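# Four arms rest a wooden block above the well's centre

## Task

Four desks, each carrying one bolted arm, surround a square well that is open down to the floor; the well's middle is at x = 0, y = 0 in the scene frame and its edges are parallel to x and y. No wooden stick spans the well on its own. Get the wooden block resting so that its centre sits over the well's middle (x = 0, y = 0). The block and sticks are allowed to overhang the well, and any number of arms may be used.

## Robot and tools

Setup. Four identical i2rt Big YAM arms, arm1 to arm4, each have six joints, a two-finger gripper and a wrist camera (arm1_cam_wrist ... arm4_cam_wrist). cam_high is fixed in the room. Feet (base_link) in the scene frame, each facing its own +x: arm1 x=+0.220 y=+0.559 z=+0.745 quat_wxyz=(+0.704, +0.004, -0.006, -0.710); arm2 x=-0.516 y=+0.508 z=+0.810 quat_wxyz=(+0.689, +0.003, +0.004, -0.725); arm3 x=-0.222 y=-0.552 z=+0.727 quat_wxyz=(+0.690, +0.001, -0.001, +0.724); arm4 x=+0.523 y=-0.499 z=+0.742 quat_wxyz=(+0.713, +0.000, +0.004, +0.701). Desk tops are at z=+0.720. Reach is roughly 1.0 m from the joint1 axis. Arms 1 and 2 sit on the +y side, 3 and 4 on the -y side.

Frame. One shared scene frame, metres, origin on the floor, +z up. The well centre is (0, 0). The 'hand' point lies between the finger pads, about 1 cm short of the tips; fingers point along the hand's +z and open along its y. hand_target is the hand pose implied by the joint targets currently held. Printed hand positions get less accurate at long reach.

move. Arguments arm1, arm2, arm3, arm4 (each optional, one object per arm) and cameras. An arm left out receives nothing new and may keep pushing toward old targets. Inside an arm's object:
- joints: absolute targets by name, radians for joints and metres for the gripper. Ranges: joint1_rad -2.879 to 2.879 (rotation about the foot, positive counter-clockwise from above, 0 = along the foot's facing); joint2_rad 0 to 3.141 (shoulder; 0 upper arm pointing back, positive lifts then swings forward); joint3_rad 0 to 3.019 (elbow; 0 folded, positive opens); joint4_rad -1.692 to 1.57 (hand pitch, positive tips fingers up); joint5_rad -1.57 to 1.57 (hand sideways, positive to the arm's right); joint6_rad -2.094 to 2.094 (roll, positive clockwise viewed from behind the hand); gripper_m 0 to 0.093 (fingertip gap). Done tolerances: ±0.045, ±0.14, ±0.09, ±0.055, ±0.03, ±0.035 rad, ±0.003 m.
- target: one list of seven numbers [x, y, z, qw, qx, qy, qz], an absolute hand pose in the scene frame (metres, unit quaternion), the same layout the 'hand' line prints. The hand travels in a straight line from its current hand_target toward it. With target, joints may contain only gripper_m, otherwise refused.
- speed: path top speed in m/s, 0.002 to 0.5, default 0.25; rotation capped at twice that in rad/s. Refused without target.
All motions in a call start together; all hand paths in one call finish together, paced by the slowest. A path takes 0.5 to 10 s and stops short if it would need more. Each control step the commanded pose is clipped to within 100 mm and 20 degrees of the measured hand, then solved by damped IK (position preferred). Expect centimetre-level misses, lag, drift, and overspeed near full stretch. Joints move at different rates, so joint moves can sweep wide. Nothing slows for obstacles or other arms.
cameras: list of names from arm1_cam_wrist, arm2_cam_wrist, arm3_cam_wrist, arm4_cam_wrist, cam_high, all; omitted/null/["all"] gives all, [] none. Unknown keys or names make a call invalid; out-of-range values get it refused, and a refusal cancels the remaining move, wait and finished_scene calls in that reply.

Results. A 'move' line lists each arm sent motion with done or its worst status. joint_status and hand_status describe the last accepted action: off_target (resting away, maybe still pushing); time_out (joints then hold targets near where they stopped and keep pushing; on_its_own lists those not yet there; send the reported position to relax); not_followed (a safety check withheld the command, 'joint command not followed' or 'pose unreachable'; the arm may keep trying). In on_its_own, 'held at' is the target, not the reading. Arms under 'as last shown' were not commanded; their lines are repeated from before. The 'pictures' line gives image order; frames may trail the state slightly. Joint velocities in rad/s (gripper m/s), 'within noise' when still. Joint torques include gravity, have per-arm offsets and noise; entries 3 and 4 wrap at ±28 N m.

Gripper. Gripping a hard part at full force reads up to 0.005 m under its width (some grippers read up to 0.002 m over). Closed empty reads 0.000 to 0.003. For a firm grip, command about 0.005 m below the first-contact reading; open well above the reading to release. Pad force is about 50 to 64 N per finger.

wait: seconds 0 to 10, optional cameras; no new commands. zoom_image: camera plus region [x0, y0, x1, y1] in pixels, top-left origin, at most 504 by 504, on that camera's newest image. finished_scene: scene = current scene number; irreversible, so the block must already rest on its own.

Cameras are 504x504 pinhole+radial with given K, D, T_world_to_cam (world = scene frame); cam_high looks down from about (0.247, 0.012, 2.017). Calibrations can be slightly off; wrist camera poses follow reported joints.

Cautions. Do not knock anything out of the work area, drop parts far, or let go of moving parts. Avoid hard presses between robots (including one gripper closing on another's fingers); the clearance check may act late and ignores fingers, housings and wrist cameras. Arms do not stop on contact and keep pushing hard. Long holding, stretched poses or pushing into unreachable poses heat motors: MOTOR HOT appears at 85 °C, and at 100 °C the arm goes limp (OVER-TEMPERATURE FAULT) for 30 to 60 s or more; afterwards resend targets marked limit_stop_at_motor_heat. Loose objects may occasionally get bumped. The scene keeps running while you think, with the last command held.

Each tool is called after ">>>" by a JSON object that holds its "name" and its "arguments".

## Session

>>> {"name": "move", "arguments": {}}

Scene clock: 0.00 s.
Joint torques (N m): no reading
Heat: arm1: hottest joint3_rad 26 °C; arm2: hottest joint2_rad 25 °C; arm3: hottest joint1_rad 27 °C; arm4: hottest joint3_rad 26 °C.
Joint velocities: within noise
arm1.joint_positions: joint1_rad=+0.125 joint2_rad=+0.593 joint3_rad=+1.388 joint4_rad=-1.385 joint5_rad=+0.204 joint6_rad=-0.325 gripper_m=+0.09396
arm1.joint_status: not commanded
arm1.hand: x=+0.2018 y=+0.3416 z=+1.2802 quat_wxyz=(-0.231, -0.513, -0.713, +0.418) (m; scene frame)
arm1.hand_target: x=+0.2013 y=+0.3441 z=+1.2913 quat_wxyz=(-0.239, -0.511, -0.707, +0.426) (m; scene frame)
arm1.hand_status: not commanded
arm2.joint_positions: joint1_rad=-0.259 joint2_rad=+0.543 joint3_rad=+1.317 joint4_rad=-1.436 joint5_rad=+0.061 joint6_rad=-0.172 gripper_m=+0.09396
arm2.joint_status: not commanded
arm2.hand: x=-0.5869 y=+0.3151 z=+1.3076 quat_wxyz=(-0.200, -0.686, -0.582, +0.387) (m; scene frame)
arm2.hand_target: x=-0.5862 y=+0.3172 z=+1.3166 quat_wxyz=(-0.205, -0.683, -0.579, +0.395) (m; scene frame)
arm2.hand_status: not commanded
arm3.joint_positions: joint1_rad=+0.493 joint2_rad=+0.582 joint3_rad=+1.448 joint4_rad=-1.348 joint5_rad=-0.088 joint6_rad=+0.119 gripper_m=+0.09396
arm3.joint_status: not commanded
arm3.hand: x=-0.3432 y=-0.3812 z=+1.2987 quat_wxyz=(-0.194, +0.730, -0.445, -0.482) (m; scene frame)
arm3.hand_target: x=-0.3416 y=-0.3838 z=+1.3098 quat_wxyz=(-0.200, +0.724, -0.441, -0.491) (m; scene frame)
arm3.hand_status: not commanded
arm4.joint_positions: joint1_rad=-0.169 joint2_rad=+0.522 joint3_rad=+1.317 joint4_rad=-1.478 joint5_rad=+0.180 joint6_rad=+0.223 gripper_m=+0.09396
arm4.joint_status: not commanded
arm4.hand: x=+0.5915 y=-0.3202 z=+1.2366 quat_wxyz=(-0.352, +0.462, -0.775, -0.251) (m; scene frame)
arm4.hand_target: x=+0.5911 y=-0.3221 z=+1.2458 quat_wxyz=(-0.359, +0.458, -0.771, -0.258) (m; scene frame)
arm4.hand_status: not commanded
pictures: arm1_cam_wrist, arm2_cam_wrist, arm3_cam_wrist, arm4_cam_wrist, cam_high
camera_calibration:
arm1_cam_wrist: T_world_to_cam=[[-0.923589, -0.135534, 0.358627, -0.225754], [-0.251242, 0.920539, -0.299141, 0.12242], [-0.289587, -0.366386, -0.884252, 1.4436], [0, 0, 0, 1]] pos_world=[0.2403, 0.385625, 1.39409]
arm2_cam_wrist: T_world_to_cam=[[-0.956101, 0.237347, 0.171865, -0.859404], [0.185591, 0.944328, -0.271661, 0.171805], [-0.226775, -0.227839, -0.946923, 1.29715], [0, 0, 0, 1]] pos_world=[-0.559402, 0.337278, 1.42267]
arm3_cam_wrist: T_world_to_cam=[[0.832673, 0.535979, -0.139224, 0.671591], [0.431279, -0.785366, -0.44407, 0.429201], [-0.347354, 0.30972, -0.885109, 1.27063], [0, 0, 0, 1]] pos_world=[-0.302964, -0.416417, 1.40874]
arm4_cam_wrist: T_world_to_cam=[[0.896538, -0.437682, -0.0682161, -0.584204], [-0.438324, -0.854324, -0.27929, 0.33721], [0.0639617, 0.280295, -0.957781, 1.36554], [0, 0, 0, 1]] pos_world=[0.584226, -0.350363, 1.36221]

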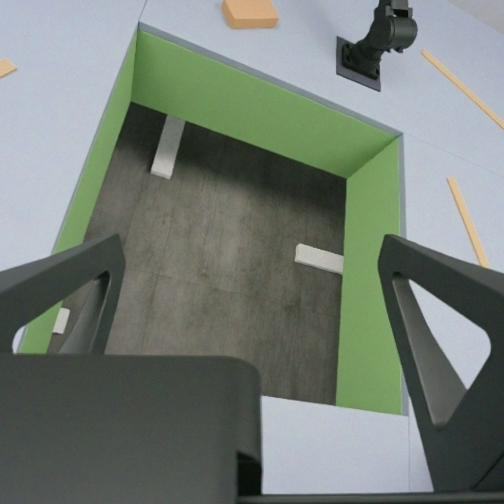

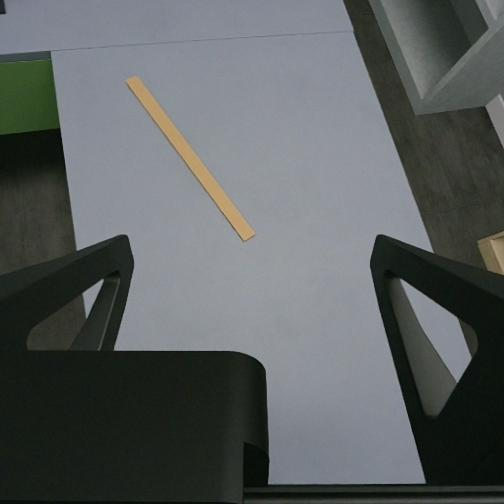

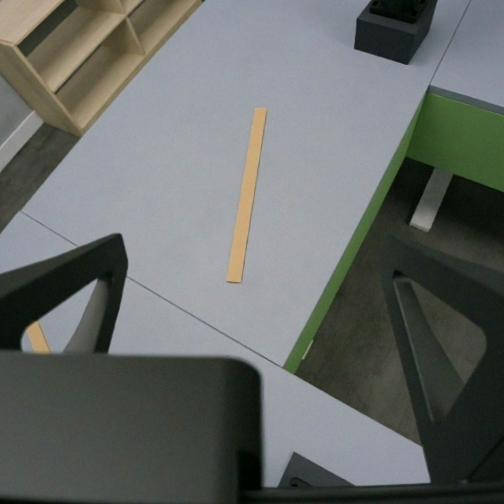

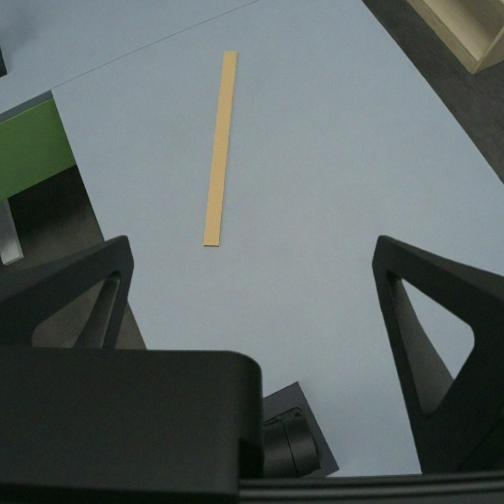

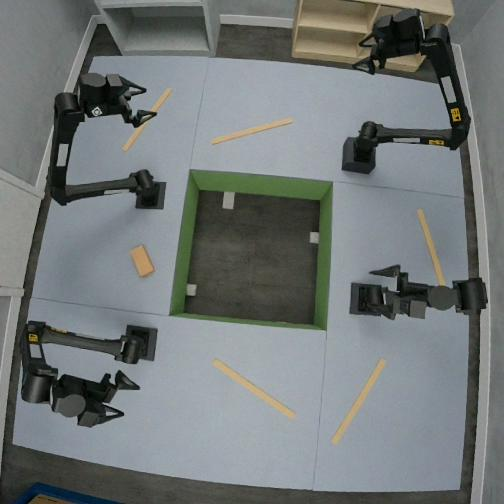

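>>> {"name": "move", "arguments": {"arm1": {"joints":{"joint1_rad":1.5}}, "arm3": {"joints":{"joint1_rad":1.7}}, "arm2": {"target":[-0.648,-0.048,0.95,0,0.5628,0.8266,0],"speed":0.2}, "arm4": {"target":[0.662,0.029,0.955,0,0.5015,-0.8652,0],"speed":0.2}, "cameras": ["cam_high"]}}

>>> {"name": "move", "arguments": {"arm1": {"target":[0.69,0.567,0.96,0,0.2504,0.9681,0],"speed":0.2}, "arm3": {"target":[-0.665,-0.682,0.96,0,0.9738,-0.2275,0],"speed":0.2}}}

Scene clock: 4.97 s.
Joint torques (N m): arm1=[0.38 1.61 8.36 2.13 0.04 -0.06] | arm2=[-0.15 -18.67 14.06 0.03 0 -0.03] | arm3=[0.91 1.38 8.84 1.55 -0.01 0.08] | arm4=[-0.62 -13.33 9.78 -0.35 -0.18 0.18]
Heat: arm1: hottest joint3_rad 27 °C; arm2: hottest joint2_rad 26 °C; arm3: hottest joint1_rad 27 °C; arm4: hottest joint3_rad 27 °C.
move: arm1 done; arm2 off_target; arm3 done; arm4 off_target
Joint velocities: within noise
arm1.joint_positions: joint1_rad=+1.491 joint2_rad=+0.593 joint3_rad=+1.388 joint4_rad=-1.385 joint5_rad=+0.204 joint6_rad=-0.325 gripper_m=+0.09397
arm1.joint_status: all done
arm1.hand: x=+0.4243 y=+0.5058 z=+1.2830 quat_wxyz=(-0.447, +0.055, -0.874, +0.186) (m; scene frame)
arm1.hand_target: x=+0.4221 y=+0.5080 z=+1.2940 quat_wxyz=(-0.459, +0.057, -0.867, +0.185) (m; scene frame)
arm1.hand_status: not commanded
arm2.joint_positions: joint1_rad=-0.193 joint2_rad=+1.831 joint3_rad=+1.601 joint4_rad=-1.335 joint5_rad=-0.006 joint6_rad=-0.597 gripper_m=+0.09396
arm2.joint_status: not commanded
arm2.hand: x=-0.6498 y=-0.0350 z=+0.9490 quat_wxyz=(+0.000, -0.572, -0.820, -0.002) (m; scene frame)
arm2.hand_target: x=-0.6479 y=-0.0475 z=+0.9499 quat_wxyz=(+0.000, -0.563, -0.826, +0.000) (m; scene frame)
arm2.hand_status: off_target (0.013 m and 1.3 deg from the pose sent, 0.513 m and 59.6 deg at the start)
arm3.joint_positions: joint1_rad=+1.693 joint2_rad=+0.582 joint3_rad=+1.448 joint4_rad=-1.348 joint5_rad=-0.088 joint6_rad=+0.119 gripper_m=+0.09397
arm3.joint_status: all done
arm3.hand: x=-0.4264 y=-0.6032 z=+1.2982 quat_wxyz=(+0.111, +0.854, +0.045, -0.506) (m; scene frame)
arm3.hand_target: x=-0.4231 y=-0.6041 z=+1.3093 quat_wxyz=(+0.114, +0.847, +0.048, -0.517) (m; scene frame)
arm3.hand_status: not commanded
arm4.joint_positions: joint1_rad=-0.229 joint2_rad=+1.752 joint3_rad=+1.657 joint4_rad=-1.488 joint5_rad=+0.007 joint6_rad=+0.256 gripper_m=+0.09396
arm4.joint_status: not commanded
arm4.hand: x=+0.6560 y=+0.0201 z=+0.9447 quat_wxyz=(+0.006, +0.509, -0.860, +0.008) (m; scene frame)
arm4.hand_target: x=+0.6620 y=+0.0286 z=+0.9551 quat_wxyz=(+0.000, +0.501, -0.865, +0.000) (m; scene frame)
arm4.hand_status: off_target (0.015 m and 1.5 deg from the pose sent, 0.454 m and 51.2 deg at the start)
pictures: cam_high

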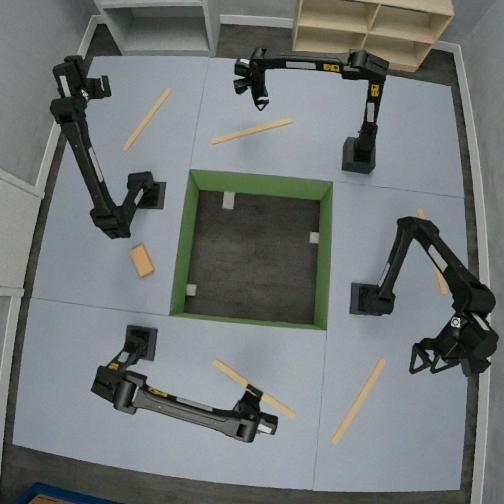

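Scene clock: 8.97 s.
Joint torques (N m): arm1=[-1.2 -13.04 11.7 0.2 -0.03 0.04] | arm2=[0.32 -18.37 13.75 0.17 0.03 -0.05] | arm3=[-0.26 -10.87 12.14 -0.39 -0.02 0.21] | arm4=[-0.73 -12.92 9.89 -0.29 -0.18 0.18]
Heat: arm1: hottest joint3_rad 27 °C; arm2: hottest joint3_rad 27 °C; arm3: hottest joint1_rad 27 °C; arm4: hottest joint3_rad 28 °C.
move: arm1 off_target; arm3 off_target
Joint velocities: within noise
arm1.joint_positions: joint1_rad=+1.604 joint2_rad=+1.583 joint3_rad=+1.401 joint4_rad=-1.442 joint5_rad=-0.001 joint6_rad=+0.510 gripper_m=+0.09397
arm1.joint_status: not commanded
arm1.hand: x=+0.6737 y=+0.5704 z=+0.9425 quat_wxyz=(+0.019, -0.240, -0.970, +0.006) (m; scene frame)
arm1.hand_target: x=+0.6890 y=+0.5670 z=+0.9599 quat_wxyz=(+0.000, -0.250, -0.968, +0.000) (m; scene frame)
arm1.hand_status: off_target (0.024 m and 2.5 deg from the pose sent, 0.423 m and 67.4 deg at the start)
arm2, arm4: as last shown
arm2.joint_positions: joint1_rad=-0.193 joint2_rad=+1.831 joint3_rad=+1.601 joint4_rad=-1.335 joint5_rad=-0.006 joint6_rad=-0.598 gripper_m=+0.09396
arm2.hand: x=-0.6498 y=-0.0349 z=+0.9490 quat_wxyz=(+0.000, -0.572, -0.821, -0.002) (m; scene frame)
arm3.joint_positions: joint1_rad=+1.816 joint2_rad=+1.537 joint3_rad=+1.419 joint4_rad=-1.483 joint5_rad=+0.000 joint6_rad=+0.731 gripper_m=+0.09398
arm3.joint_status: not commanded
arm3.hand: x=-0.6521 y=-0.6813 z=+0.9448 quat_wxyz=(-0.009, +0.976, -0.218, +0.013) (m; scene frame)
arm3.hand_target: x=-0.6644 y=-0.6817 z=+0.9601 quat_wxyz=(+0.000, +0.974, -0.228, +0.000) (m; scene frame)
arm3.hand_status: off_target (0.020 m and 2.1 deg from the pose sent, 0.421 m and 69.6 deg at the start)
arm4.joint_positions: joint1_rad=-0.229 joint2_rad=+1.752 joint3_rad=+1.657 joint4_rad=-1.488 joint5_rad=+0.007 joint6_rad=+0.257 gripper_m=+0.09396
arm4.hand: x=+0.6560 y=+0.0200 z=+0.9447 quat_wxyz=(+0.006, +0.509, -0.861, +0.008) (m; scene frame)
pictures: arm1_cam_wrist, arm2_cam_wrist, arm3_cam_wrist, arm4_cam_wrist, cam_high
camera_calibration:
arm1_cam_wrist: T_world_to_cam=[[-0.461489, -0.887076, 0.0111197, 0.807112], [-0.701945, 0.372784, 0.606881, -0.308502], [-0.542495, 0.272264, -0.794715, 1.08722], [0, 0, 0, 1]] pos_world=[0.745734, 0.534964, 1.04228]
arm2_cam_wrist: T_world_to_cam=[[-0.937989, -0.346509, -0.0103668, -0.610459], [-0.289489, 0.766487, 0.573318, -0.700174], [-0.190714, 0.540767, -0.819267, 0.792675], [0, 0, 0, 1]] pos_world=[-0.624123, -0.103508, 1.04451]
arm3_cam_wrist: T_world_to_cam=[[0.41668, 0.908878, 0.0178554, 0.874731], [0.722057, -0.342836, 0.600913, -0.326597], [0.552278, -0.237496, -0.799115, 1.07555], [0, 0, 0, 1]] pos_world=[-0.722664, -0.651554, 1.04013]
arm4_cam_wrist: T_world_to_cam=[[0.878305, -0.478086, -0.00379597, -0.561244], [-0.38525, -0.71241, 0.586561, -0.281054], [-0.283131, -0.513717, -0.809896, 1.09031], [0, 0, 0, 1]] pos_world=[0.693367, 0.091561, 1.04576]

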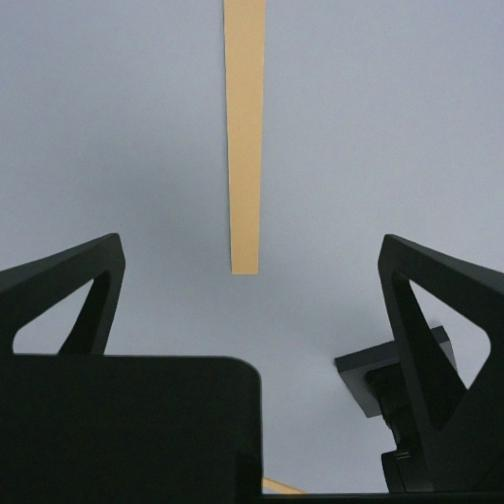

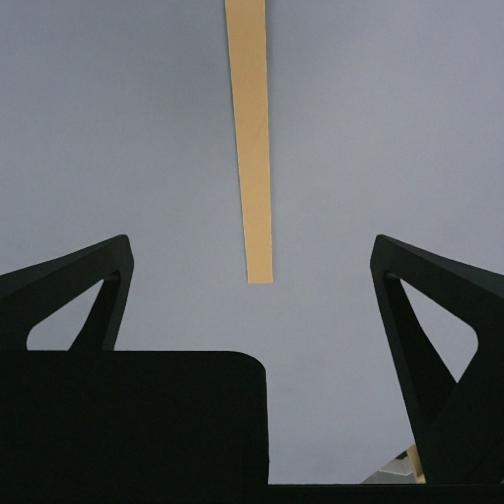

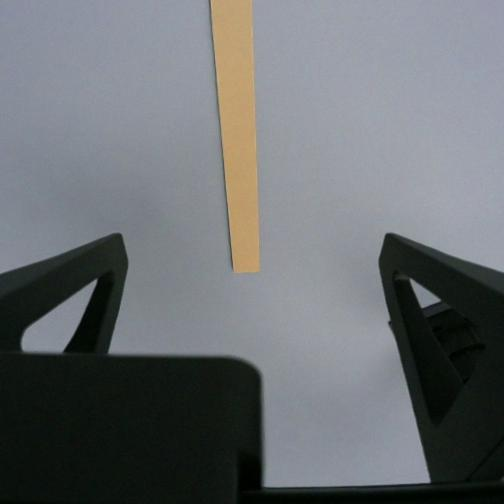

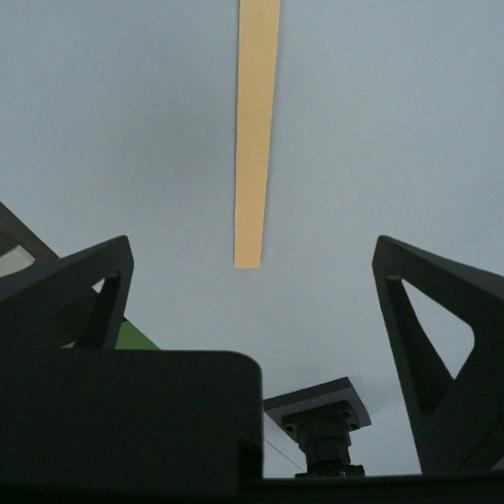

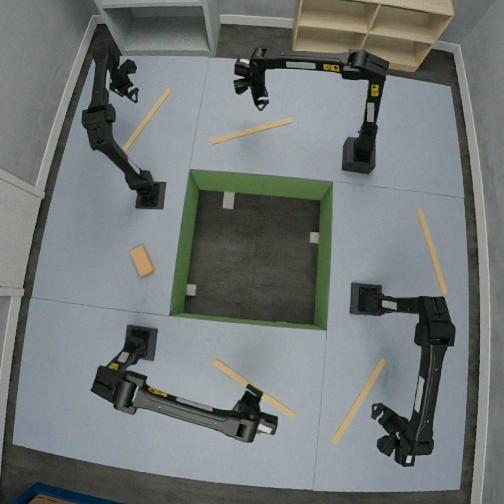

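>>> {"name": "move", "arguments": {"arm1": {"target":[0.680,0.574,0.742,0,0.2445,0.9697,0],"speed":0.12}, "arm2": {"target":[-0.649,-0.036,0.734,0,0.5497,0.8353,0],"speed":0.12}, "arm3": {"target":[-0.674,-0.688,0.745,0,0.9803,-0.1977,0],"speed":0.12}, "arm4": {"target":[0.673,0.046,0.742,0,0.4917,-0.8708,0],"speed":0.12}}}

Scene clock: 12.50 s.
Joint torques (N m): arm1=[0.26 -13.51 6.19 0.98 -0.03 0.03] | arm2=[0.38 -19.08 8.16 1.1 0.03 -0.09] | arm3=[0.26 -11.4 7.08 0.39 -0.01 -0.01] | arm4=[-0.62 -14.86 6.05 0.62 -0.17 0.19]
Heat: arm1: hottest joint3_rad 28 °C; arm2: hottest joint3_rad 27 °C; arm3: hottest joint1_rad 27 °C; arm4: hottest joint3_rad 28 °C.
move: arm1 done; arm2 off_target; arm3 done; arm4 done
Joint velocities: within noise
arm1.joint_positions: joint1_rad=+1.604 joint2_rad=+1.781 joint3_rad=+1.097 joint4_rad=-0.896 joint5_rad=-0.001 joint6_rad=+0.515 gripper_m=+0.09397
arm1.joint_status: not commanded
arm1.hand: x=+0.6807 y=+0.5700 z=+0.7483 quat_wxyz=(-0.003, -0.243, -0.970, +0.000) (m; scene frame)
arm1.hand_target: x=+0.6799 y=+0.5739 z=+0.7421 quat_wxyz=(+0.000, -0.244, -0.970, +0.000) (m; scene frame)
arm1.hand_status: done (0.008 m and 0.4 deg from the pose sent, 0.201 m and 2.3 deg at the start)
arm2.joint_positions: joint1_rad=-0.193 joint2_rad=+2.057 joint3_rad=+1.379 joint4_rad=-0.865 joint5_rad=-0.006 joint6_rad=-0.635 gripper_m=+0.09396
arm2.joint_status: not commanded
arm2.hand: x=-0.6513 y=-0.0378 z=+0.7514 quat_wxyz=(-0.004, -0.556, -0.831, +0.008) (m; scene frame)
arm2.hand_target: x=-0.6490 y=-0.0354 z=+0.7343 quat_wxyz=(+0.000, -0.550, -0.835, +0.000) (m; scene frame)
arm2.hand_status: off_target (0.018 m and 1.4 deg from the pose sent, 0.215 m and 3.0 deg at the start)
arm3.joint_positions: joint1_rad=+1.816 joint2_rad=+1.752 joint3_rad=+1.138 joint4_rad=-0.959 joint5_rad=+0.000 joint6_rad=+0.703 gripper_m=+0.09398
arm3.joint_status: not commanded
arm3.hand: x=-0.6709 y=-0.6866 z=+0.7491 quat_wxyz=(-0.002, +0.979, -0.204, +0.001) (m; scene frame)
arm3.hand_target: x=-0.6740 y=-0.6879 z=+0.7451 quat_wxyz=(+0.000, +0.980, -0.198, +0.000) (m; scene frame)
arm3.hand_status: done (0.005 m and 0.8 deg from the pose sent, 0.201 m and 2.9 deg at the start)
arm4.joint_positions: joint1_rad=-0.241 joint2_rad=+1.969 joint3_rad=+1.437 joint4_rad=-1.033 joint5_rad=+0.007 joint6_rad=+0.266 gripper_m=+0.09396
arm4.joint_status: not commanded
arm4.hand: x=+0.6685 y=+0.0442 z=+0.7495 quat_wxyz=(-0.001, +0.500, -0.866, +0.001) (m; scene frame)
arm4.hand_target: x=+0.6729 y=+0.0458 z=+0.7420 quat_wxyz=(+0.000, +0.492, -0.871, +0.000) (m; scene frame)
arm4.hand_status: done (0.009 m and 1.1 deg from the pose sent, 0.205 m and 2.6 deg at the start)
pictures: arm1_cam_wrist, arm2_cam_wrist, arm3_cam_wrist, arm4_cam_wrist, cam_high
camera_calibration:
arm1_cam_wrist: T_world_to_cam=[[-0.465722, -0.884872, -0.0102505, 0.829793], [-0.72634, 0.375616, 0.575624, -0.147238], [-0.505503, 0.275526, -0.81765, 0.926979], [0, 0, 0, 1]] pos_world=[0.748099, 0.534158, 0.851204]
arm2_cam_wrist: T_world_to_cam=[[-0.924502, -0.381166, 0.00292704, -0.617476], [-0.314729, 0.767647, 0.558268, -0.590279], [-0.21504, 0.515199, -0.829655, 0.623034], [0, 0, 0, 1]] pos_world=[-0.622658, -0.103221, 0.848245]
arm3_cam_wrist: T_world_to_cam=[[0.391439, 0.920204, -0.000558711, 0.895481], [0.746948, -0.317385, 0.58424, -0.150503], [0.537442, -0.229112, -0.811581, 0.933445], [0, 0, 0, 1]] pos_world=[-0.739782, -0.657929, 0.845997]
arm4_cam_wrist: T_world_to_cam=[[0.867525, -0.497322, -0.00842037, -0.549795], [-0.403851, -0.714156, 0.571739, -0.120738], [-0.290351, -0.492597, -0.820393, 0.95992], [0, 0, 0, 1]] pos_world=[0.706915, 0.113203, 0.851913]

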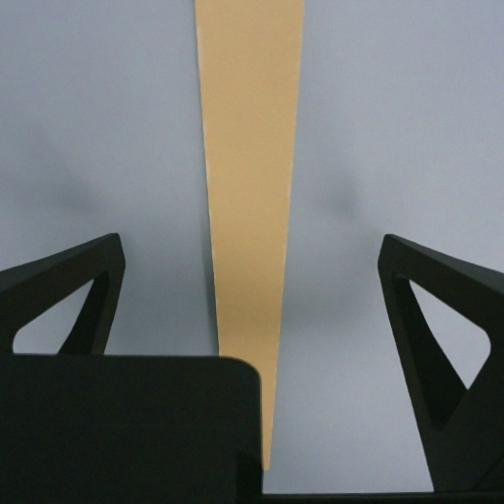

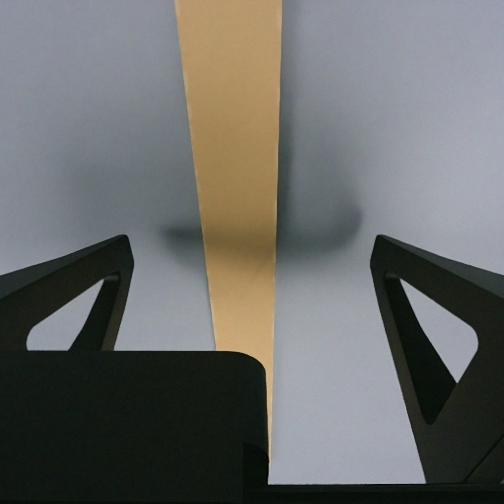

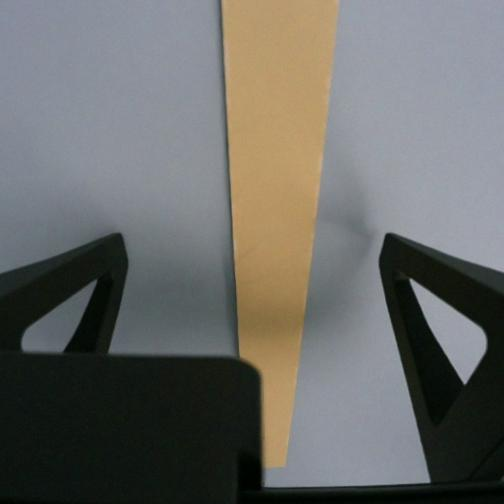

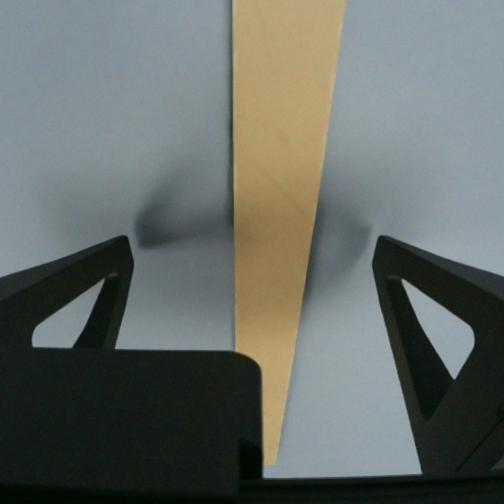

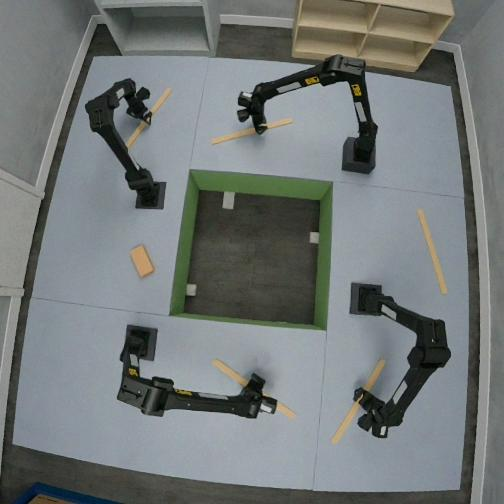

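>>> {"name": "move", "arguments": {"arm1": {"target":[0.680,0.574,0.726,0,0.2445,0.9697,0],"speed":0.06}, "arm2": {"target":[-0.649,-0.036,0.717,0,0.5497,0.8353,0],"speed":0.06}, "arm3": {"target":[-0.676,-0.690,0.734,0,0.9803,-0.1977,0],"speed":0.06}, "arm4": {"target":[0.673,0.046,0.730,0,0.4917,-0.8708,0],"speed":0.06}, "cameras": []}}

>>> {"name": "move", "arguments": {"arm1": {"joints":{"gripper_m":0.012}}, "arm2": {"joints":{"gripper_m":0.012}}, "arm3": {"joints":{"gripper_m":0.012}}, "arm4": {"joints":{"gripper_m":0.012}}}}

Scene clock: 13.90 s.
Joint torques (N m): arm1=[0.26 -13.39 5.87 1.03 -0.03 0.01] | arm2=[0.15 -18.96 7.69 1.11 0 0.01] | arm3=[0.5 -10.99 6.83 0.43 0.03 0.01] | arm4=[-0.73 -13.45 5.74 0.69 -0.11 0.16]
Heat: arm1: hottest joint3_rad 28 °C; arm2: hottest joint3_rad 27 °C; arm3: hottest joint1_rad 27 °C; arm4: hottest joint3_rad 28 °C.
move: arm1 done; arm2 off_target; arm3 done; arm4 off_target
Joint velocities: within noise
arm1.joint_positions: joint1_rad=+1.604 joint2_rad=+1.805 joint3_rad=+1.087 joint4_rad=-0.857 joint5_rad=-0.001 joint6_rad=+0.515 gripper_m=+0.09397
arm1.joint_status: not commanded
arm1.hand: x=+0.6821 y=+0.5700 z=+0.7347 quat_wxyz=(-0.005, -0.243, -0.970, -0.001) (m; scene frame)
arm1.hand_target: x=+0.6798 y=+0.5738 z=+0.7261 quat_wxyz=(+0.000, -0.245, -0.970, +0.000) (m; scene frame)
arm1.hand_status: done (0.010 m and 0.6 deg from the pose sent, 0.023 m and 0.4 deg at the start)
arm2.joint_positions: joint1_rad=-0.193 joint2_rad=+2.079 joint3_rad=+1.379 joint4_rad=-0.832 joint5_rad=-0.006 joint6_rad=-0.635 gripper_m=+0.09396
arm2.joint_status: not commanded
arm2.hand: x=-0.6523 y=-0.0415 z=+0.7394 quat_wxyz=(-0.006, -0.556, -0.831, +0.013) (m; scene frame)
arm2.hand_target: x=-0.6489 y=-0.0353 z=+0.7178 quat_wxyz=(+0.000, -0.550, -0.835, +0.000) (m; scene frame)
arm2.hand_status: off_target (0.023 m and 1.9 deg from the pose sent, 0.035 m and 1.4 deg at the start)
arm3.joint_positions: joint1_rad=+1.816 joint2_rad=+1.764 joint3_rad=+1.138 joint4_rad=-0.935 joint5_rad=-0.001 joint6_rad=+0.703 gripper_m=+0.09398
arm3.joint_status: not commanded
arm3.hand: x=-0.6753 y=-0.6881 z=+0.7436 quat_wxyz=(+0.002, +0.979, -0.204, -0.004) (m; scene frame)
arm3.hand_target: x=-0.6758 y=-0.6899 z=+0.7341 quat_wxyz=(+0.000, +0.980, -0.198, +0.000) (m; scene frame)
arm3.hand_status: done (0.010 m and 0.9 deg from the pose sent, 0.016 m and 0.8 deg at the start)
arm4.joint_positions: joint1_rad=-0.242 joint2_rad=+1.977 joint3_rad=+1.433 joint4_rad=-1.007 joint5_rad=+0.006 joint6_rad=+0.267 gripper_m=+0.09396
arm4.joint_status: not commanded
arm4.hand: x=+0.6695 y=+0.0474 z=+0.7441 quat_wxyz=(-0.005, +0.499, -0.867, -0.004) (m; scene frame)
arm4.hand_target: x=+0.6728 y=+0.0457 z=+0.7302 quat_wxyz=(+0.000, +0.492, -0.871, +0.000) (m; scene frame)
arm4.hand_status: off_target (0.015 m and 1.2 deg from the pose sent, 0.020 m and 1.1 deg at the start)
pictures: none
No camera images: "cameras" was empty.

Scene clock: 14.63 s.
Joint torques (N m): arm1=[0.26 -13.39 5.86 0.99 -0.02 0.01] | arm2=[0.85 -18.49 7.72 0.9 0 -0.03] | arm3=[0.56 -11.16 6.83 0.36 0.07 0.01] | arm4=[-0.62 -13.57 5.7 0.65 -0.1 0.16]
Heat: arm1: hottest joint3_rad 28 °C; arm2: hottest joint3_rad 27 °C; arm3: hottest joint1_rad 27 °C; arm4: hottest joint3_rad 28 °C.
move: arm1 off_target; arm2 off_target; arm3 off_target; arm4 off_target
Joint velocities: within noise
arm1.joint_positions: joint1_rad=+1.604 joint2_rad=+1.805 joint3_rad=+1.087 joint4_rad=-0.855 joint5_rad=-0.002 joint6_rad=+0.516 gripper_m=+0.02594
arm1.joint_status: gripper_m off_target (ended at +0.02597, target +0.01200)
arm1.hand: x=+0.6825 y=+0.5701 z=+0.7347 quat_wxyz=(-0.006, -0.244, -0.970, -0.001) (m; scene frame)
arm1.hand_target: x=+0.6798 y=+0.5739 z=+0.7261 quat_wxyz=(+0.000, -0.244, -0.970, +0.000) (m; scene frame)
arm1.hand_status: not commanded
arm2.joint_positions: joint1_rad=-0.193 joint2_rad=+2.079 joint3_rad=+1.379 joint4_rad=-0.831 joint5_rad=-0.006 joint6_rad=-0.635 gripper_m=+0.02818
arm2.joint_status: gripper_m off_target (ended at +0.02821, target +0.01200)
arm2.hand: x=-0.6524 y=-0.0415 z=+0.7394 quat_wxyz=(-0.006, -0.556, -0.831, +0.014) (m; scene frame)
arm2.hand_target: x=-0.6490 y=-0.0354 z=+0.7178 quat_wxyz=(+0.000, -0.550, -0.835, +0.000) (m; scene frame)
arm2.hand_status: not commanded
arm3.joint_positions: joint1_rad=+1.816 joint2_rad=+1.766 joint3_rad=+1.138 joint4_rad=-0.933 joint5_rad=-0.001 joint6_rad=+0.703 gripper_m=+0.02609
arm3.joint_status: gripper_m off_target (ended at +0.02613, target +0.01200)
arm3.hand: x=-0.6755 y=-0.6883 z=+0.7427 quat_wxyz=(+0.002, +0.979, -0.204, -0.004) (m; scene frame)
arm3.hand_target: x=-0.6758 y=-0.6898 z=+0.7342 quat_wxyz=(+0.000, +0.980, -0.198, +0.000) (m; scene frame)
arm3.hand_status: not commanded
arm4.joint_positions: joint1_rad=-0.242 joint2_rad=+1.977 joint3_rad=+1.433 joint4_rad=-1.007 joint5_rad=+0.005 joint6_rad=+0.268 gripper_m=+0.02683
arm4.joint_status: gripper_m off_target (ended at +0.02686, target +0.01200)
arm4.hand: x=+0.6694 y=+0.0473 z=+0.7436 quat_wxyz=(-0.005, +0.499, -0.867, -0.004) (m; scene frame)
arm4.hand_target: x=+0.6728 y=+0.0456 z=+0.7301 quat_wxyz=(+0.000, +0.492, -0.871, +0.000) (m; scene frame)
arm4.hand_status: not commanded
pictures: arm1_cam_wrist, arm2_cam_wrist, arm3_cam_wrist, arm4_cam_wrist, cam_high
camera_calibration:
arm1_cam_wrist: T_world_to_cam=[[-0.467017, -0.884145, -0.0135432, 0.83341], [-0.729265, 0.376455, 0.571361, -0.133444], [-0.500067, 0.276712, -0.820587, 0.914437], [0, 0, 0, 1]] pos_world=[0.74918, 0.534056, 0.837907]
arm2_cam_wrist: T_world_to_cam=[[-0.924204, -0.381767, 0.0100962, -0.625026], [-0.313388, 0.773247, 0.551251, -0.574719], [-0.218256, 0.506304, -0.834278, 0.615732], [0, 0, 0, 1]] pos_world=[-0.623373, -0.105962, 0.836817]
arm3_cam_wrist: T_world_to_cam=[[0.391321, 0.920202, -0.0098357, 0.90577], [0.753431, -0.314228, 0.577583, -0.132457], [0.528402, -0.233431, -0.816273, 0.92478], [0, 0, 0, 1]] pos_world=[-0.743305, -0.65924, 0.840287]
arm4_cam_wrist: T_world_to_cam=[[0.866335, -0.49928, -0.0135291, -0.544396], [-0.406357, -0.720331, 0.562136, -0.105785], [-0.290409, -0.481501, -0.826934, 0.961318], [0, 0, 0, 1]] pos_world=[0.707818, 0.114869, 0.847047]

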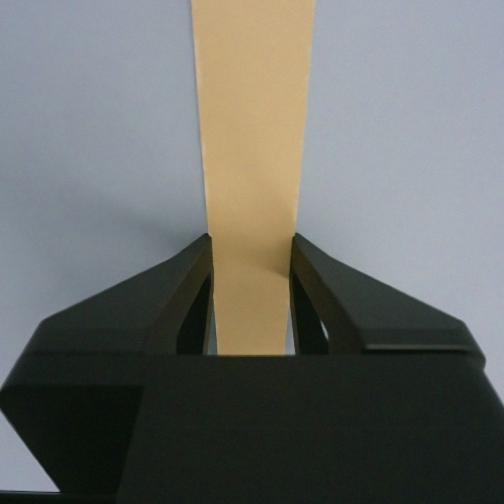

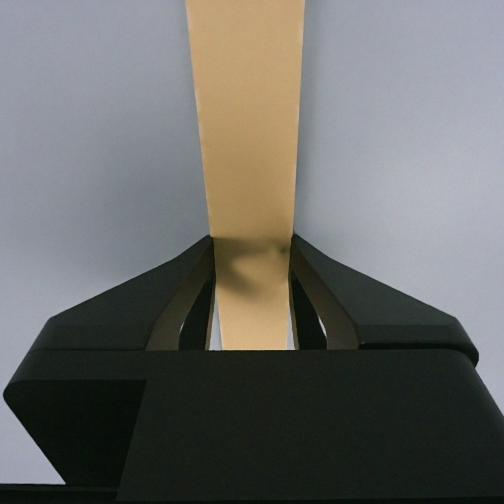

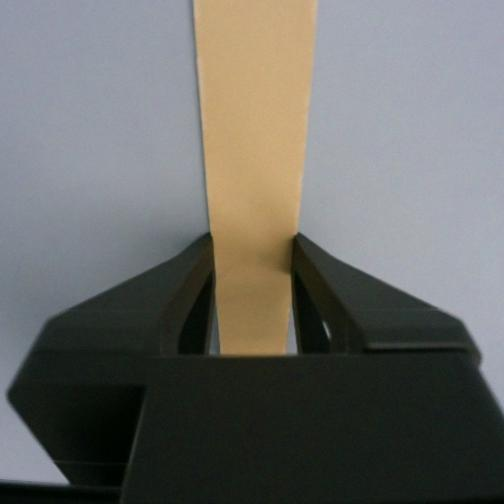

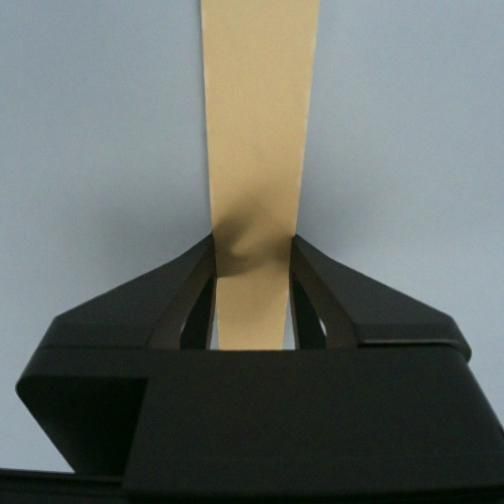

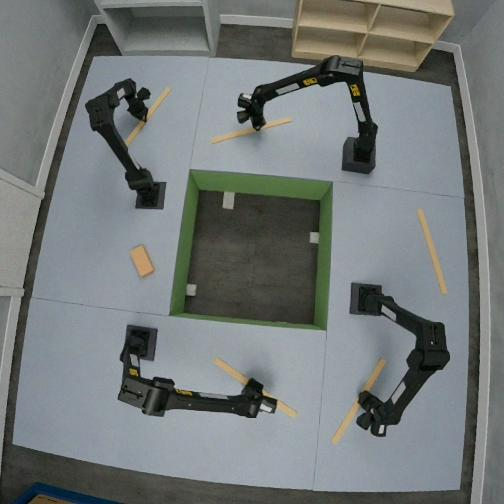

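>>> {"name": "move", "arguments": {"arm1": {"target":[0.680,0.572,0.965,0,0.2445,0.9697,0],"speed":0.15}, "arm2": {"target":[-0.649,-0.040,0.96,0,0.5497,0.8353,0],"speed":0.15}, "arm3": {"target":[-0.676,-0.690,0.97,0,0.9803,-0.1977,0],"speed":0.15}, "arm4": {"target":[0.671,0.046,0.965,0,0.4917,-0.8708,0],"speed":0.15}, "cameras": ["cam_high"]}}

>>> {"name": "move", "arguments": {"arm1": {"joints":{"joint6_rad":-1.4}}, "arm2": {"target":[-0.52,0.06,0.96,0,-0.0157,0.9999,0],"speed":0.2}, "arm3": {"joints":{"joint6_rad":-1.4}}, "arm4": {"target":[0.52,-0.06,0.96,0,1,0,0],"speed":0.2}, "cameras": ["cam_high"]}}

Scene clock: 17.97 s.
Joint torques (N m): arm1=[-0.15 -13.92 11.84 0.2 -0.01 -0.05] | arm2=[-0.44 -21.3 13.9 0.08 -0.01 -0.04] | arm3=[0.5 -12.92 12.34 -0.44 0.08 0.01] | arm4=[-0.15 -14.92 10.11 -0.25 -0.11 0.19]
Heat: arm1: hottest joint3_rad 28 °C; arm2: hottest joint3_rad 27 °C; arm3: hottest joint1_rad 27 °C; arm4: hottest joint3_rad 28 °C.
move: arm1 off_target; arm2 off_target; arm3 off_target; arm4 off_target
Joint velocities: within noise
arm1.joint_positions: joint1_rad=+1.604 joint2_rad=+1.570 joint3_rad=+1.379 joint4_rad=-1.451 joint5_rad=-0.002 joint6_rad=+0.516 gripper_m=+0.02600
arm1.joint_status: not commanded
arm1.hand: x=+0.6639 y=+0.5703 z=+0.9403 quat_wxyz=(+0.027, -0.244, -0.969, +0.008) (m; scene frame)
arm1.hand_target: x=+0.6787 y=+0.5719 z=+0.9650 quat_wxyz=(+0.000, -0.244, -0.970, +0.000) (m; scene frame)
arm1.hand_status: off_target (0.030 m and 3.2 deg from the pose sent, 0.230 m and 0.7 deg at the start)
arm2.joint_positions: joint1_rad=-0.193 joint2_rad=+1.838 joint3_rad=+1.589 joint4_rad=-1.350 joint5_rad=-0.006 joint6_rad=-0.635 gripper_m=+0.02818
arm2.joint_status: not commanded
arm2.hand: x=-0.6480 y=-0.0272 z=+0.9409 quat_wxyz=(+0.006, -0.556, -0.831, -0.018) (m; scene frame)
arm2.hand_target: x=-0.6489 y=-0.0393 z=+0.9601 quat_wxyz=(+0.000, -0.550, -0.835, +0.000) (m; scene frame)
arm2.hand_status: off_target (0.023 m and 2.4 deg from the pose sent, 0.221 m and 1.9 deg at the start)
arm3.joint_positions: joint1_rad=+1.816 joint2_rad=+1.589 joint3_rad=+1.478 joint4_rad=-1.514 joint5_rad=-0.001 joint6_rad=+0.703 gripper_m=+0.02614
arm3.joint_status: not commanded
arm3.hand: x=-0.6653 y=-0.6856 z=+0.9442 quat_wxyz=(-0.013, +0.979, -0.204, +0.024) (m; scene frame)
arm3.hand_target: x=-0.6749 y=-0.6896 z=+0.9700 quat_wxyz=(+0.000, +0.980, -0.198, +0.000) (m; scene frame)
arm3.hand_status: off_target (0.028 m and 3.3 deg from the pose sent, 0.227 m and 0.9 deg at the start)
arm4.joint_positions: joint1_rad=-0.242 joint2_rad=+1.816 joint3_rad=+1.749 joint4_rad=-1.534 joint5_rad=+0.005 joint6_rad=+0.271 gripper_m=+0.02683
arm4.joint_status: not commanded
arm4.hand: x=+0.6675 y=+0.0369 z=+0.9462 quat_wxyz=(+0.012, +0.497, -0.867, +0.013) (m; scene frame)
arm4.hand_target: x=+0.6707 y=+0.0453 z=+0.9650 quat_wxyz=(+0.000, +0.492, -0.871, +0.000) (m; scene frame)
arm4.hand_status: off_target (0.021 m and 2.2 deg from the pose sent, 0.221 m and 1.2 deg at the start)
pictures: cam_high

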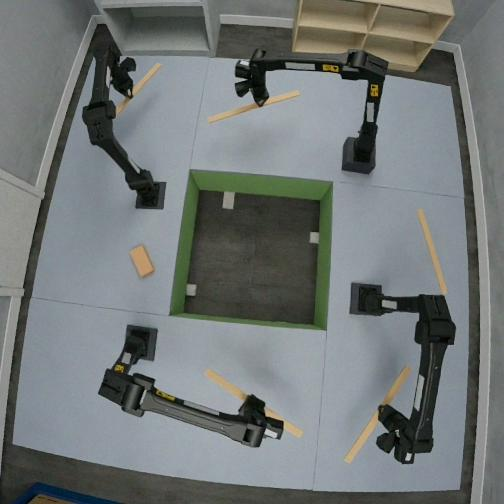

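Scene clock: 24.13 s.
Joint torques (N m): arm1=[-0.21 -13.86 11.78 0.13 -0.12 -0.24] | arm2=[-0.09 -17.9 9.44 1.02 -0.05 -0.08] | arm3=[0.5 -12.86 12.31 -0.47 -0.09 -0.03] | arm4=[0.38 -11.22 6.87 0.47 -0.16 -0.07]
Heat: arm1: hottest joint3_rad 29 °C; arm2: hottest joint3_rad 28 °C; arm3: hottest joint3_rad 28 °C; arm4: hottest joint3_rad 28 °C.
move: arm1 done; arm2 done; arm3 done; arm4 done
Joint velocities: within noise
arm1.joint_positions: joint1_rad=+1.604 joint2_rad=+1.570 joint3_rad=+1.379 joint4_rad=-1.451 joint5_rad=-0.002 joint6_rad=-1.389 gripper_m=+0.02601
arm1.joint_status: all done
arm1.hand: x=+0.6638 y=+0.5703 z=+0.9403 quat_wxyz=(+0.022, +0.649, -0.760, -0.018) (m; scene frame)
arm1.hand_target: x=+0.6787 y=+0.5719 z=+0.9650 quat_wxyz=(+0.000, +0.654, -0.756, +0.000) (m; scene frame)
arm1.hand_status: not commanded
arm2.joint_positions: joint1_rad=+0.032 joint2_rad=+1.558 joint3_rad=+1.255 joint4_rad=-1.283 joint5_rad=-0.003 joint6_rad=-1.599 gripper_m=+0.02817
arm2.joint_status: not commanded
arm2.hand: x=-0.5238 y=+0.0614 z=+0.9539 quat_wxyz=(-0.001, +0.005, -1.000, -0.013) (m; scene frame)
arm2.hand_target: x=-0.5201 y=+0.0601 z=+0.9599 quat_wxyz=(+0.000, +0.016, -1.000, +0.000) (m; scene frame)
arm2.hand_status: done (0.007 m and 1.9 deg from the pose sent, 0.156 m and 69.4 deg at the start)
arm3.joint_positions: joint1_rad=+1.816 joint2_rad=+1.589 joint3_rad=+1.478 joint4_rad=-1.515 joint5_rad=-0.001 joint6_rad=-1.387 gripper_m=+0.02614
arm3.joint_status: all done
arm3.hand: x=-0.6652 y=-0.6856 z=+0.9443 quat_wxyz=(+0.014, +0.667, +0.744, +0.024) (m; scene frame)
arm3.hand_target: x=-0.6749 y=-0.6896 z=+0.9700 quat_wxyz=(+0.000, +0.662, +0.750, +0.000) (m; scene frame)
arm3.hand_status: not commanded
arm4.joint_positions: joint1_rad=+0.025 joint2_rad=+1.499 joint3_rad=+1.365 joint4_rad=-1.459 joint5_rad=+0.005 joint6_rad=-1.545 gripper_m=+0.02686
arm4.joint_status: not commanded
arm4.hand: x=+0.5222 y=-0.0620 z=+0.9537 quat_wxyz=(+0.014, +1.000, -0.008, +0.000) (m; scene frame)
arm4.hand_target: x=+0.5199 y=-0.0600 z=+0.9599 quat_wxyz=(+0.000, +1.000, +0.000, +0.000) (m; scene frame)
arm4.hand_status: done (0.007 m and 1.8 deg from the pose sent, 0.177 m and 120.4 deg at the start)
pictures: cam_high

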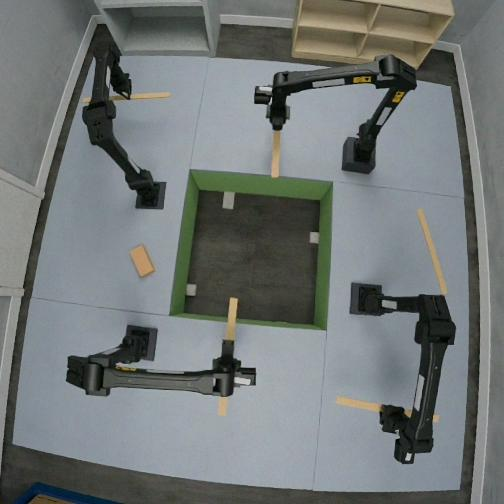

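>>> {"name": "move", "arguments": {"arm1": {"target":[0.625,0.571,0.965,0,0.654,-0.756,0],"speed":0.15}, "arm3": {"target":[-0.610,-0.671,0.97,0,0.662,0.750,0],"speed":0.15}, "cameras": []}}

>>> {"name": "move", "arguments": {"arm1": {"joints":{"joint1_rad":-0.477}}, "arm3": {"joints":{"joint1_rad":-0.55}}, "cameras": ["cam_high"]}}

>>> {"name": "move", "arguments": {"arm1": {"joints":{"joint6_rad":-0.55}}, "arm3": {"joints":{"joint6_rad":-0.53}}}}

>>> {"name": "zoom_image", "arguments": {"camera": "cam_high", "region": [150, 190, 350, 290]}}

Scene clock: 25.77 s.
Joint torques (N m): arm1=[-0.09 -12.34 7.64 0.65 -0.12 -0.22] | arm2=[0.5 -17.2 9.68 0.76 -0.08 -0.09] | arm3=[0.67 -10.81 8.62 0.14 -0.1 0] | arm4=[0.15 -11.22 6.84 0.54 -0.16 -0.06]
Heat: arm1: hottest joint3_rad 29 °C; arm2: hottest joint3_rad 28 °C; arm3: hottest joint3_rad 28 °C; arm4: hottest joint3_rad 29 °C.
move: arm1 done; arm3 done
Joint velocities: within noise
arm1.joint_positions: joint1_rad=+1.604 joint2_rad=+1.436 joint3_rad=+1.291 joint4_rad=-1.451 joint5_rad=-0.002 joint6_rad=-1.389 gripper_m=+0.02602
arm1.joint_status: not commanded
arm1.hand: x=+0.6264 y=+0.5694 z=+0.9621 quat_wxyz=(+0.005, +0.649, -0.761, -0.003) (m; scene frame)
arm1.hand_target: x=+0.6250 y=+0.5709 z=+0.9649 quat_wxyz=(+0.000, +0.654, -0.756, +0.000) (m; scene frame)
arm1.hand_status: done (0.004 m and 1.0 deg from the pose sent, 0.046 m and 3.3 deg at the start)
arm2.joint_positions: joint1_rad=+0.032 joint2_rad=+1.558 joint3_rad=+1.255 joint4_rad=-1.282 joint5_rad=-0.003 joint6_rad=-1.599 gripper_m=+0.02817
arm2.joint_status: not commanded
arm2.hand: x=-0.5238 y=+0.0613 z=+0.9539 quat_wxyz=(-0.001, +0.005, -1.000, -0.013) (m; scene frame)
arm2.hand_target: x=-0.5201 y=+0.0600 z=+0.9600 quat_wxyz=(+0.000, +0.016, -1.000, +0.000) (m; scene frame)
arm2.hand_status: not commanded
arm3.joint_positions: joint1_rad=+1.816 joint2_rad=+1.414 joint3_rad=+1.333 joint4_rad=-1.514 joint5_rad=-0.001 joint6_rad=-1.387 gripper_m=+0.02614
arm3.joint_status: not commanded
arm3.hand: x=-0.6097 y=-0.6689 z=+0.9624 quat_wxyz=(+0.007, +0.667, +0.745, +0.011) (m; scene frame)
arm3.hand_target: x=-0.6099 y=-0.6709 z=+0.9700 quat_wxyz=(+0.000, +0.662, +0.750, +0.000) (m; scene frame)
arm3.hand_status: done (0.008 m and 1.7 deg from the pose sent, 0.063 m and 3.3 deg at the start)
arm4: as last shown
arm4.joint_positions: joint1_rad=+0.025 joint2_rad=+1.499 joint3_rad=+1.365 joint4_rad=-1.459 joint5_rad=+0.005 joint6_rad=-1.546 gripper_m=+0.02686
arm4.hand_target: x=+0.5199 y=-0.0601 z=+0.9600 quat_wxyz=(+0.000, +1.000, +0.000, +0.000) (m; scene frame)
pictures: none
No camera images: "cameras" was empty.

Scene clock: 27.97 s.
Joint torques (N m): arm1=[-0.38 -12.69 7.57 0.39 -0.15 -0.22] | arm2=[0.38 -17.08 9.43 1.05 -0.05 -0.04] | arm3=[0.38 -10.64 8.66 -0.1 -0.14 0] | arm4=[0.21 -11.16 6.89 0.49 -0.16 -0.07]
Heat: arm1: hottest joint3_rad 29 °C; arm2: hottest joint3_rad 28 °C; arm3: hottest joint3_rad 28 °C; arm4: hottest joint3_rad 29 °C.
move: arm1 done; arm3 done
Joint velocities: within noise
arm1.joint_positions: joint1_rad=-0.476 joint2_rad=+1.436 joint3_rad=+1.291 joint4_rad=-1.445 joint5_rad=-0.001 joint6_rad=-1.389 gripper_m=+0.02603
arm1.joint_status: all done
arm1.hand: x=+0.0249 y=+0.1959 z=+0.9544 quat_wxyz=(-0.009, -0.327, -0.945, -0.011) (m; scene frame)
arm1.hand_target: x=+0.0260 y=+0.1985 z=+0.9573 quat_wxyz=(-0.010, -0.323, -0.946, -0.008) (m; scene frame)
arm1.hand_status: not commanded
arm2, arm4: as last shown
arm2.joint_positions: joint1_rad=+0.032 joint2_rad=+1.558 joint3_rad=+1.255 joint4_rad=-1.282 joint5_rad=-0.003 joint6_rad=-1.600 gripper_m=+0.02817
arm3.joint_positions: joint1_rad=-0.550 joint2_rad=+1.414 joint3_rad=+1.333 joint4_rad=-1.506 joint5_rad=+0.000 joint6_rad=-1.387 gripper_m=+0.02615
arm3.joint_status: all done
arm3.hand: x=-0.0264 y=-0.1965 z=+0.9635 quat_wxyz=(+0.008, +0.942, -0.336, -0.002) (m; scene frame)
arm3.hand_target: x=-0.0273 y=-0.1972 z=+0.9711 quat_wxyz=(-0.002, +0.944, -0.331, -0.001) (m; scene frame)
arm3.hand_status: not commanded
pictures: cam_high

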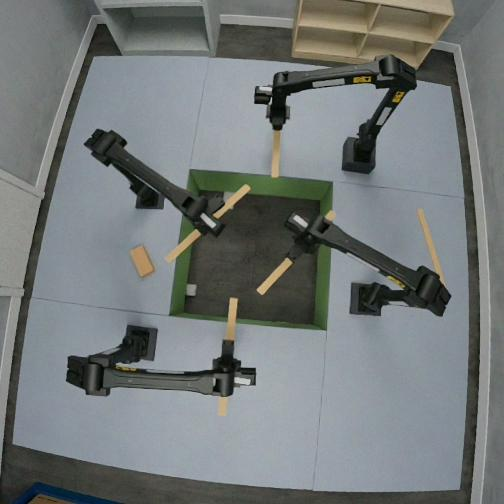

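Scene clock: 29.50 s.
Joint torques (N m): arm1=[-0.21 -12.75 7.61 0.46 -0.12 0] | arm2=[0.56 -16.79 9.46 0.83 -0.07 -0.09] | arm3=[0.32 -10.75 8.69 -0.05 -0.1 0.19] | arm4=[0.26 -11.28 6.86 0.5 -0.15 -0.06]
Heat: arm1: hottest joint3_rad 30 °C; arm2: hottest joint3_rad 28 °C; arm3: hottest joint3_rad 28 °C; arm4: hottest joint3_rad 29 °C.
move: arm1 done; arm3 done
Joint velocities: within noise
arm1.joint_positions: joint1_rad=-0.476 joint2_rad=+1.436 joint3_rad=+1.291 joint4_rad=-1.445 joint5_rad=-0.001 joint6_rad=-0.561 gripper_m=+0.02603
arm1.joint_status: all done
arm1.hand: x=+0.0249 y=+0.1959 z=+0.9544 quat_wxyz=(-0.004, -0.679, -0.734, -0.014) (m; scene frame)
arm1.hand_target: x=+0.0260 y=+0.1985 z=+0.9573 quat_wxyz=(-0.005, -0.684, -0.729, -0.011) (m; scene frame)
arm1.hand_status: not commanded
arm2, arm4: as last shown
arm3.joint_positions: joint1_rad=-0.550 joint2_rad=+1.414 joint3_rad=+1.333 joint4_rad=-1.506 joint5_rad=+0.000 joint6_rad=-0.543 gripper_m=+0.02615
arm3.joint_status: all done
arm3.hand: x=-0.0264 y=-0.1965 z=+0.9635 quat_wxyz=(+0.008, +0.721, -0.693, +0.002) (m; scene frame)
arm3.hand_target: x=-0.0273 y=-0.1972 z=+0.9711 quat_wxyz=(-0.001, +0.717, -0.697, -0.001) (m; scene frame)
arm3.hand_status: not commanded
pictures: arm1_cam_wrist, arm2_cam_wrist, arm3_cam_wrist, arm4_cam_wrist, cam_high
camera_calibration:
arm1_cam_wrist: T_world_to_cam=[[-0.995968, -0.0827049, -0.0347587, 0.0748513], [-0.0872544, 0.802951, 0.589624, -0.714602], [-0.0208553, 0.590279, -0.80693, 0.783017], [0, 0, 0, 1]] pos_world=[0.0285273, 0.117783, 1.05579]
arm2_cam_wrist: T_world_to_cam=[[0.0106134, -0.999455, -0.0312663, 0.0979125], [-0.821219, -0.026552, 0.569994, -0.967045], [-0.570514, 0.0196269, -0.821053, 0.603411], [0, 0, 0, 1]] pos_world=[-0.450942, 0.060339, 1.0497]
arm3_cam_wrist: T_world_to_cam=[[0.998718, 0.0488274, -0.0133511, 0.0495709], [0.0472125, -0.803379, 0.593594, -0.724698], [0.0182576, -0.593463, -0.804654, 0.78144], [0, 0, 0, 1]] pos_world=[-0.0295597, -0.120871, 1.05963]
arm4_cam_wrist: T_world_to_cam=[[0.012213, 0.999157, -0.0391955, 0.0948172], [0.820359, 0.0124, 0.571714, -0.966734], [0.571718, -0.0391367, -0.819516, 0.609782], [0, 0, 0, 1]] pos_world=[0.443288, -0.0588849, 1.05614]

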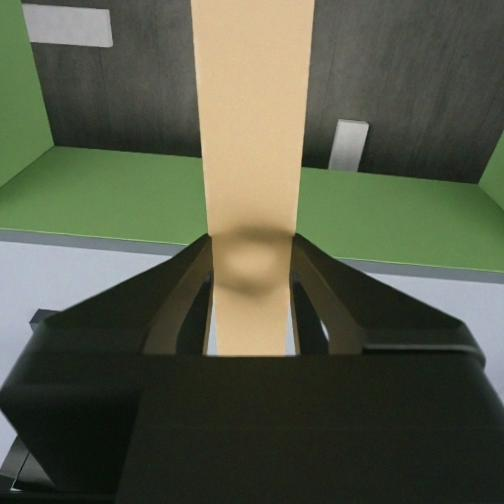

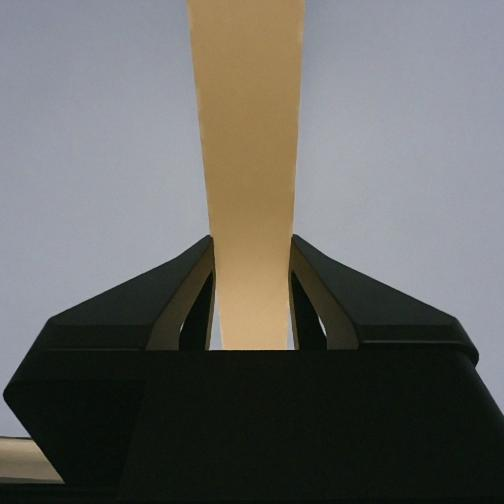

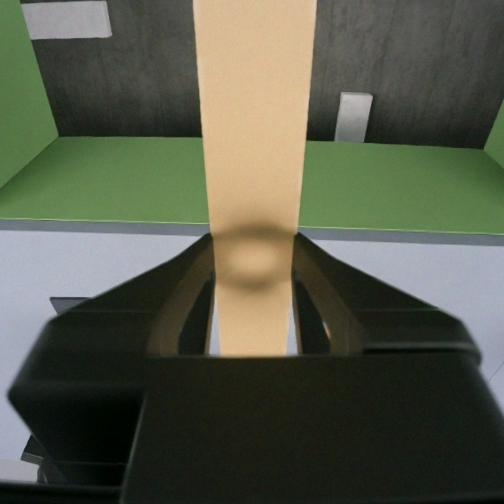

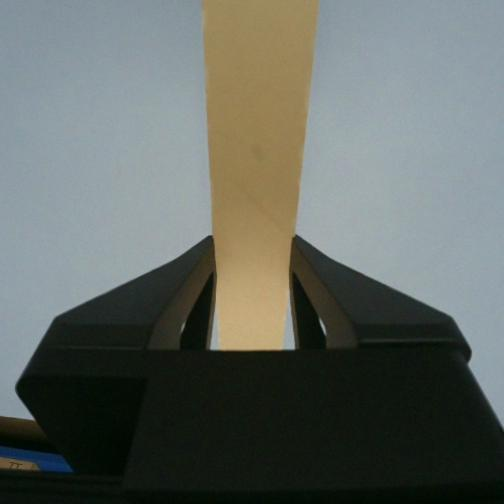

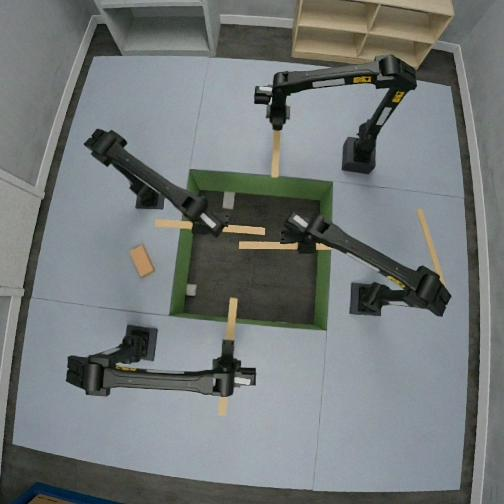

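Scaled by 2.520 from the camera's 504x504 image, which has a finer 720x720 frame.

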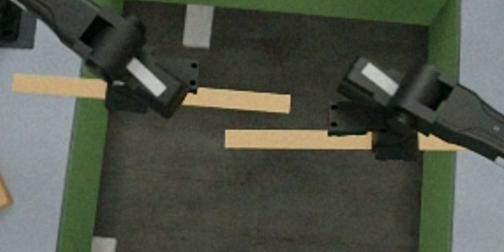

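>>> {"name": "move", "arguments": {"arm3": {"target":[-0.036,-0.172,0.805,-0.0932,0.7164,-0.6846,-0.0975],"speed":0.1}, "cameras": ["cam_high"]}}

>>> {"name": "zoom_image", "arguments": {"camera": "cam_high", "region": [150, 190, 290, 290]}}

Scene clock: 32.70 s.
Joint torques (N m): arm1=[-0.21 -12.75 7.61 0.44 -0.12 0.02] | arm2=[0.03 -17.32 9.55 0.87 -0.07 -0.03] | arm3=[-0.32 -8.35 7.94 0.91 -0.26 0.1] | arm4=[0.32 -11.22 6.84 0.49 -0.16 -0.06]
Heat: arm1: hottest joint3_rad 30 °C; arm2: hottest joint3_rad 28 °C; arm3: hottest joint3_rad 28 °C; arm4: hottest joint3_rad 29 °C.
move: arm3 done
Joint velocities: within noise
arm1, arm2, arm4: as last shown
arm1.hand: x=+0.0249 y=+0.1959 z=+0.9544 quat_wxyz=(-0.004, -0.680, -0.733, -0.014) (m; scene frame)
arm3.joint_positions: joint1_rad=-0.553 joint2_rad=+1.430 joint3_rad=+0.892 joint4_rad=-0.813 joint5_rad=-0.138 joint6_rad=-0.542 gripper_m=+0.02615
arm3.joint_status: not commanded
arm3.hand: x=-0.0408 y=-0.1754 z=+0.8060 quat_wxyz=(-0.089, +0.719, -0.683, -0.095) (m; scene frame)
arm3.hand_target: x=-0.0360 y=-0.1722 z=+0.8050 quat_wxyz=(-0.093, +0.716, -0.685, -0.097) (m; scene frame)
arm3.hand_status: done (0.006 m and 0.7 deg from the pose sent, 0.161 m and 16.3 deg at the start)
pictures: cam_high

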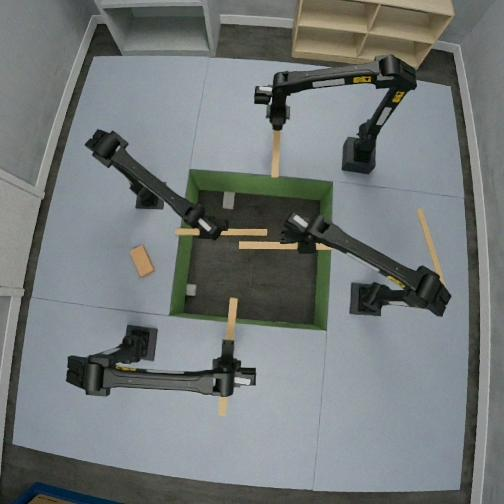

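Scaled by 3.600 from the camera's 504x504 image, which has a finer 720x720 frame.

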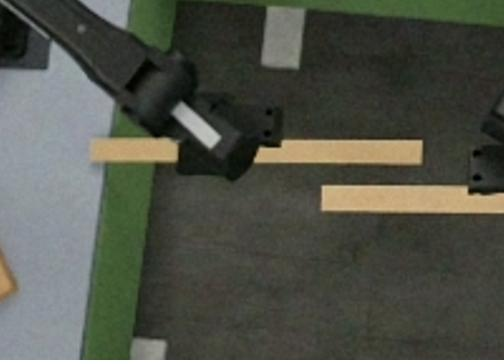

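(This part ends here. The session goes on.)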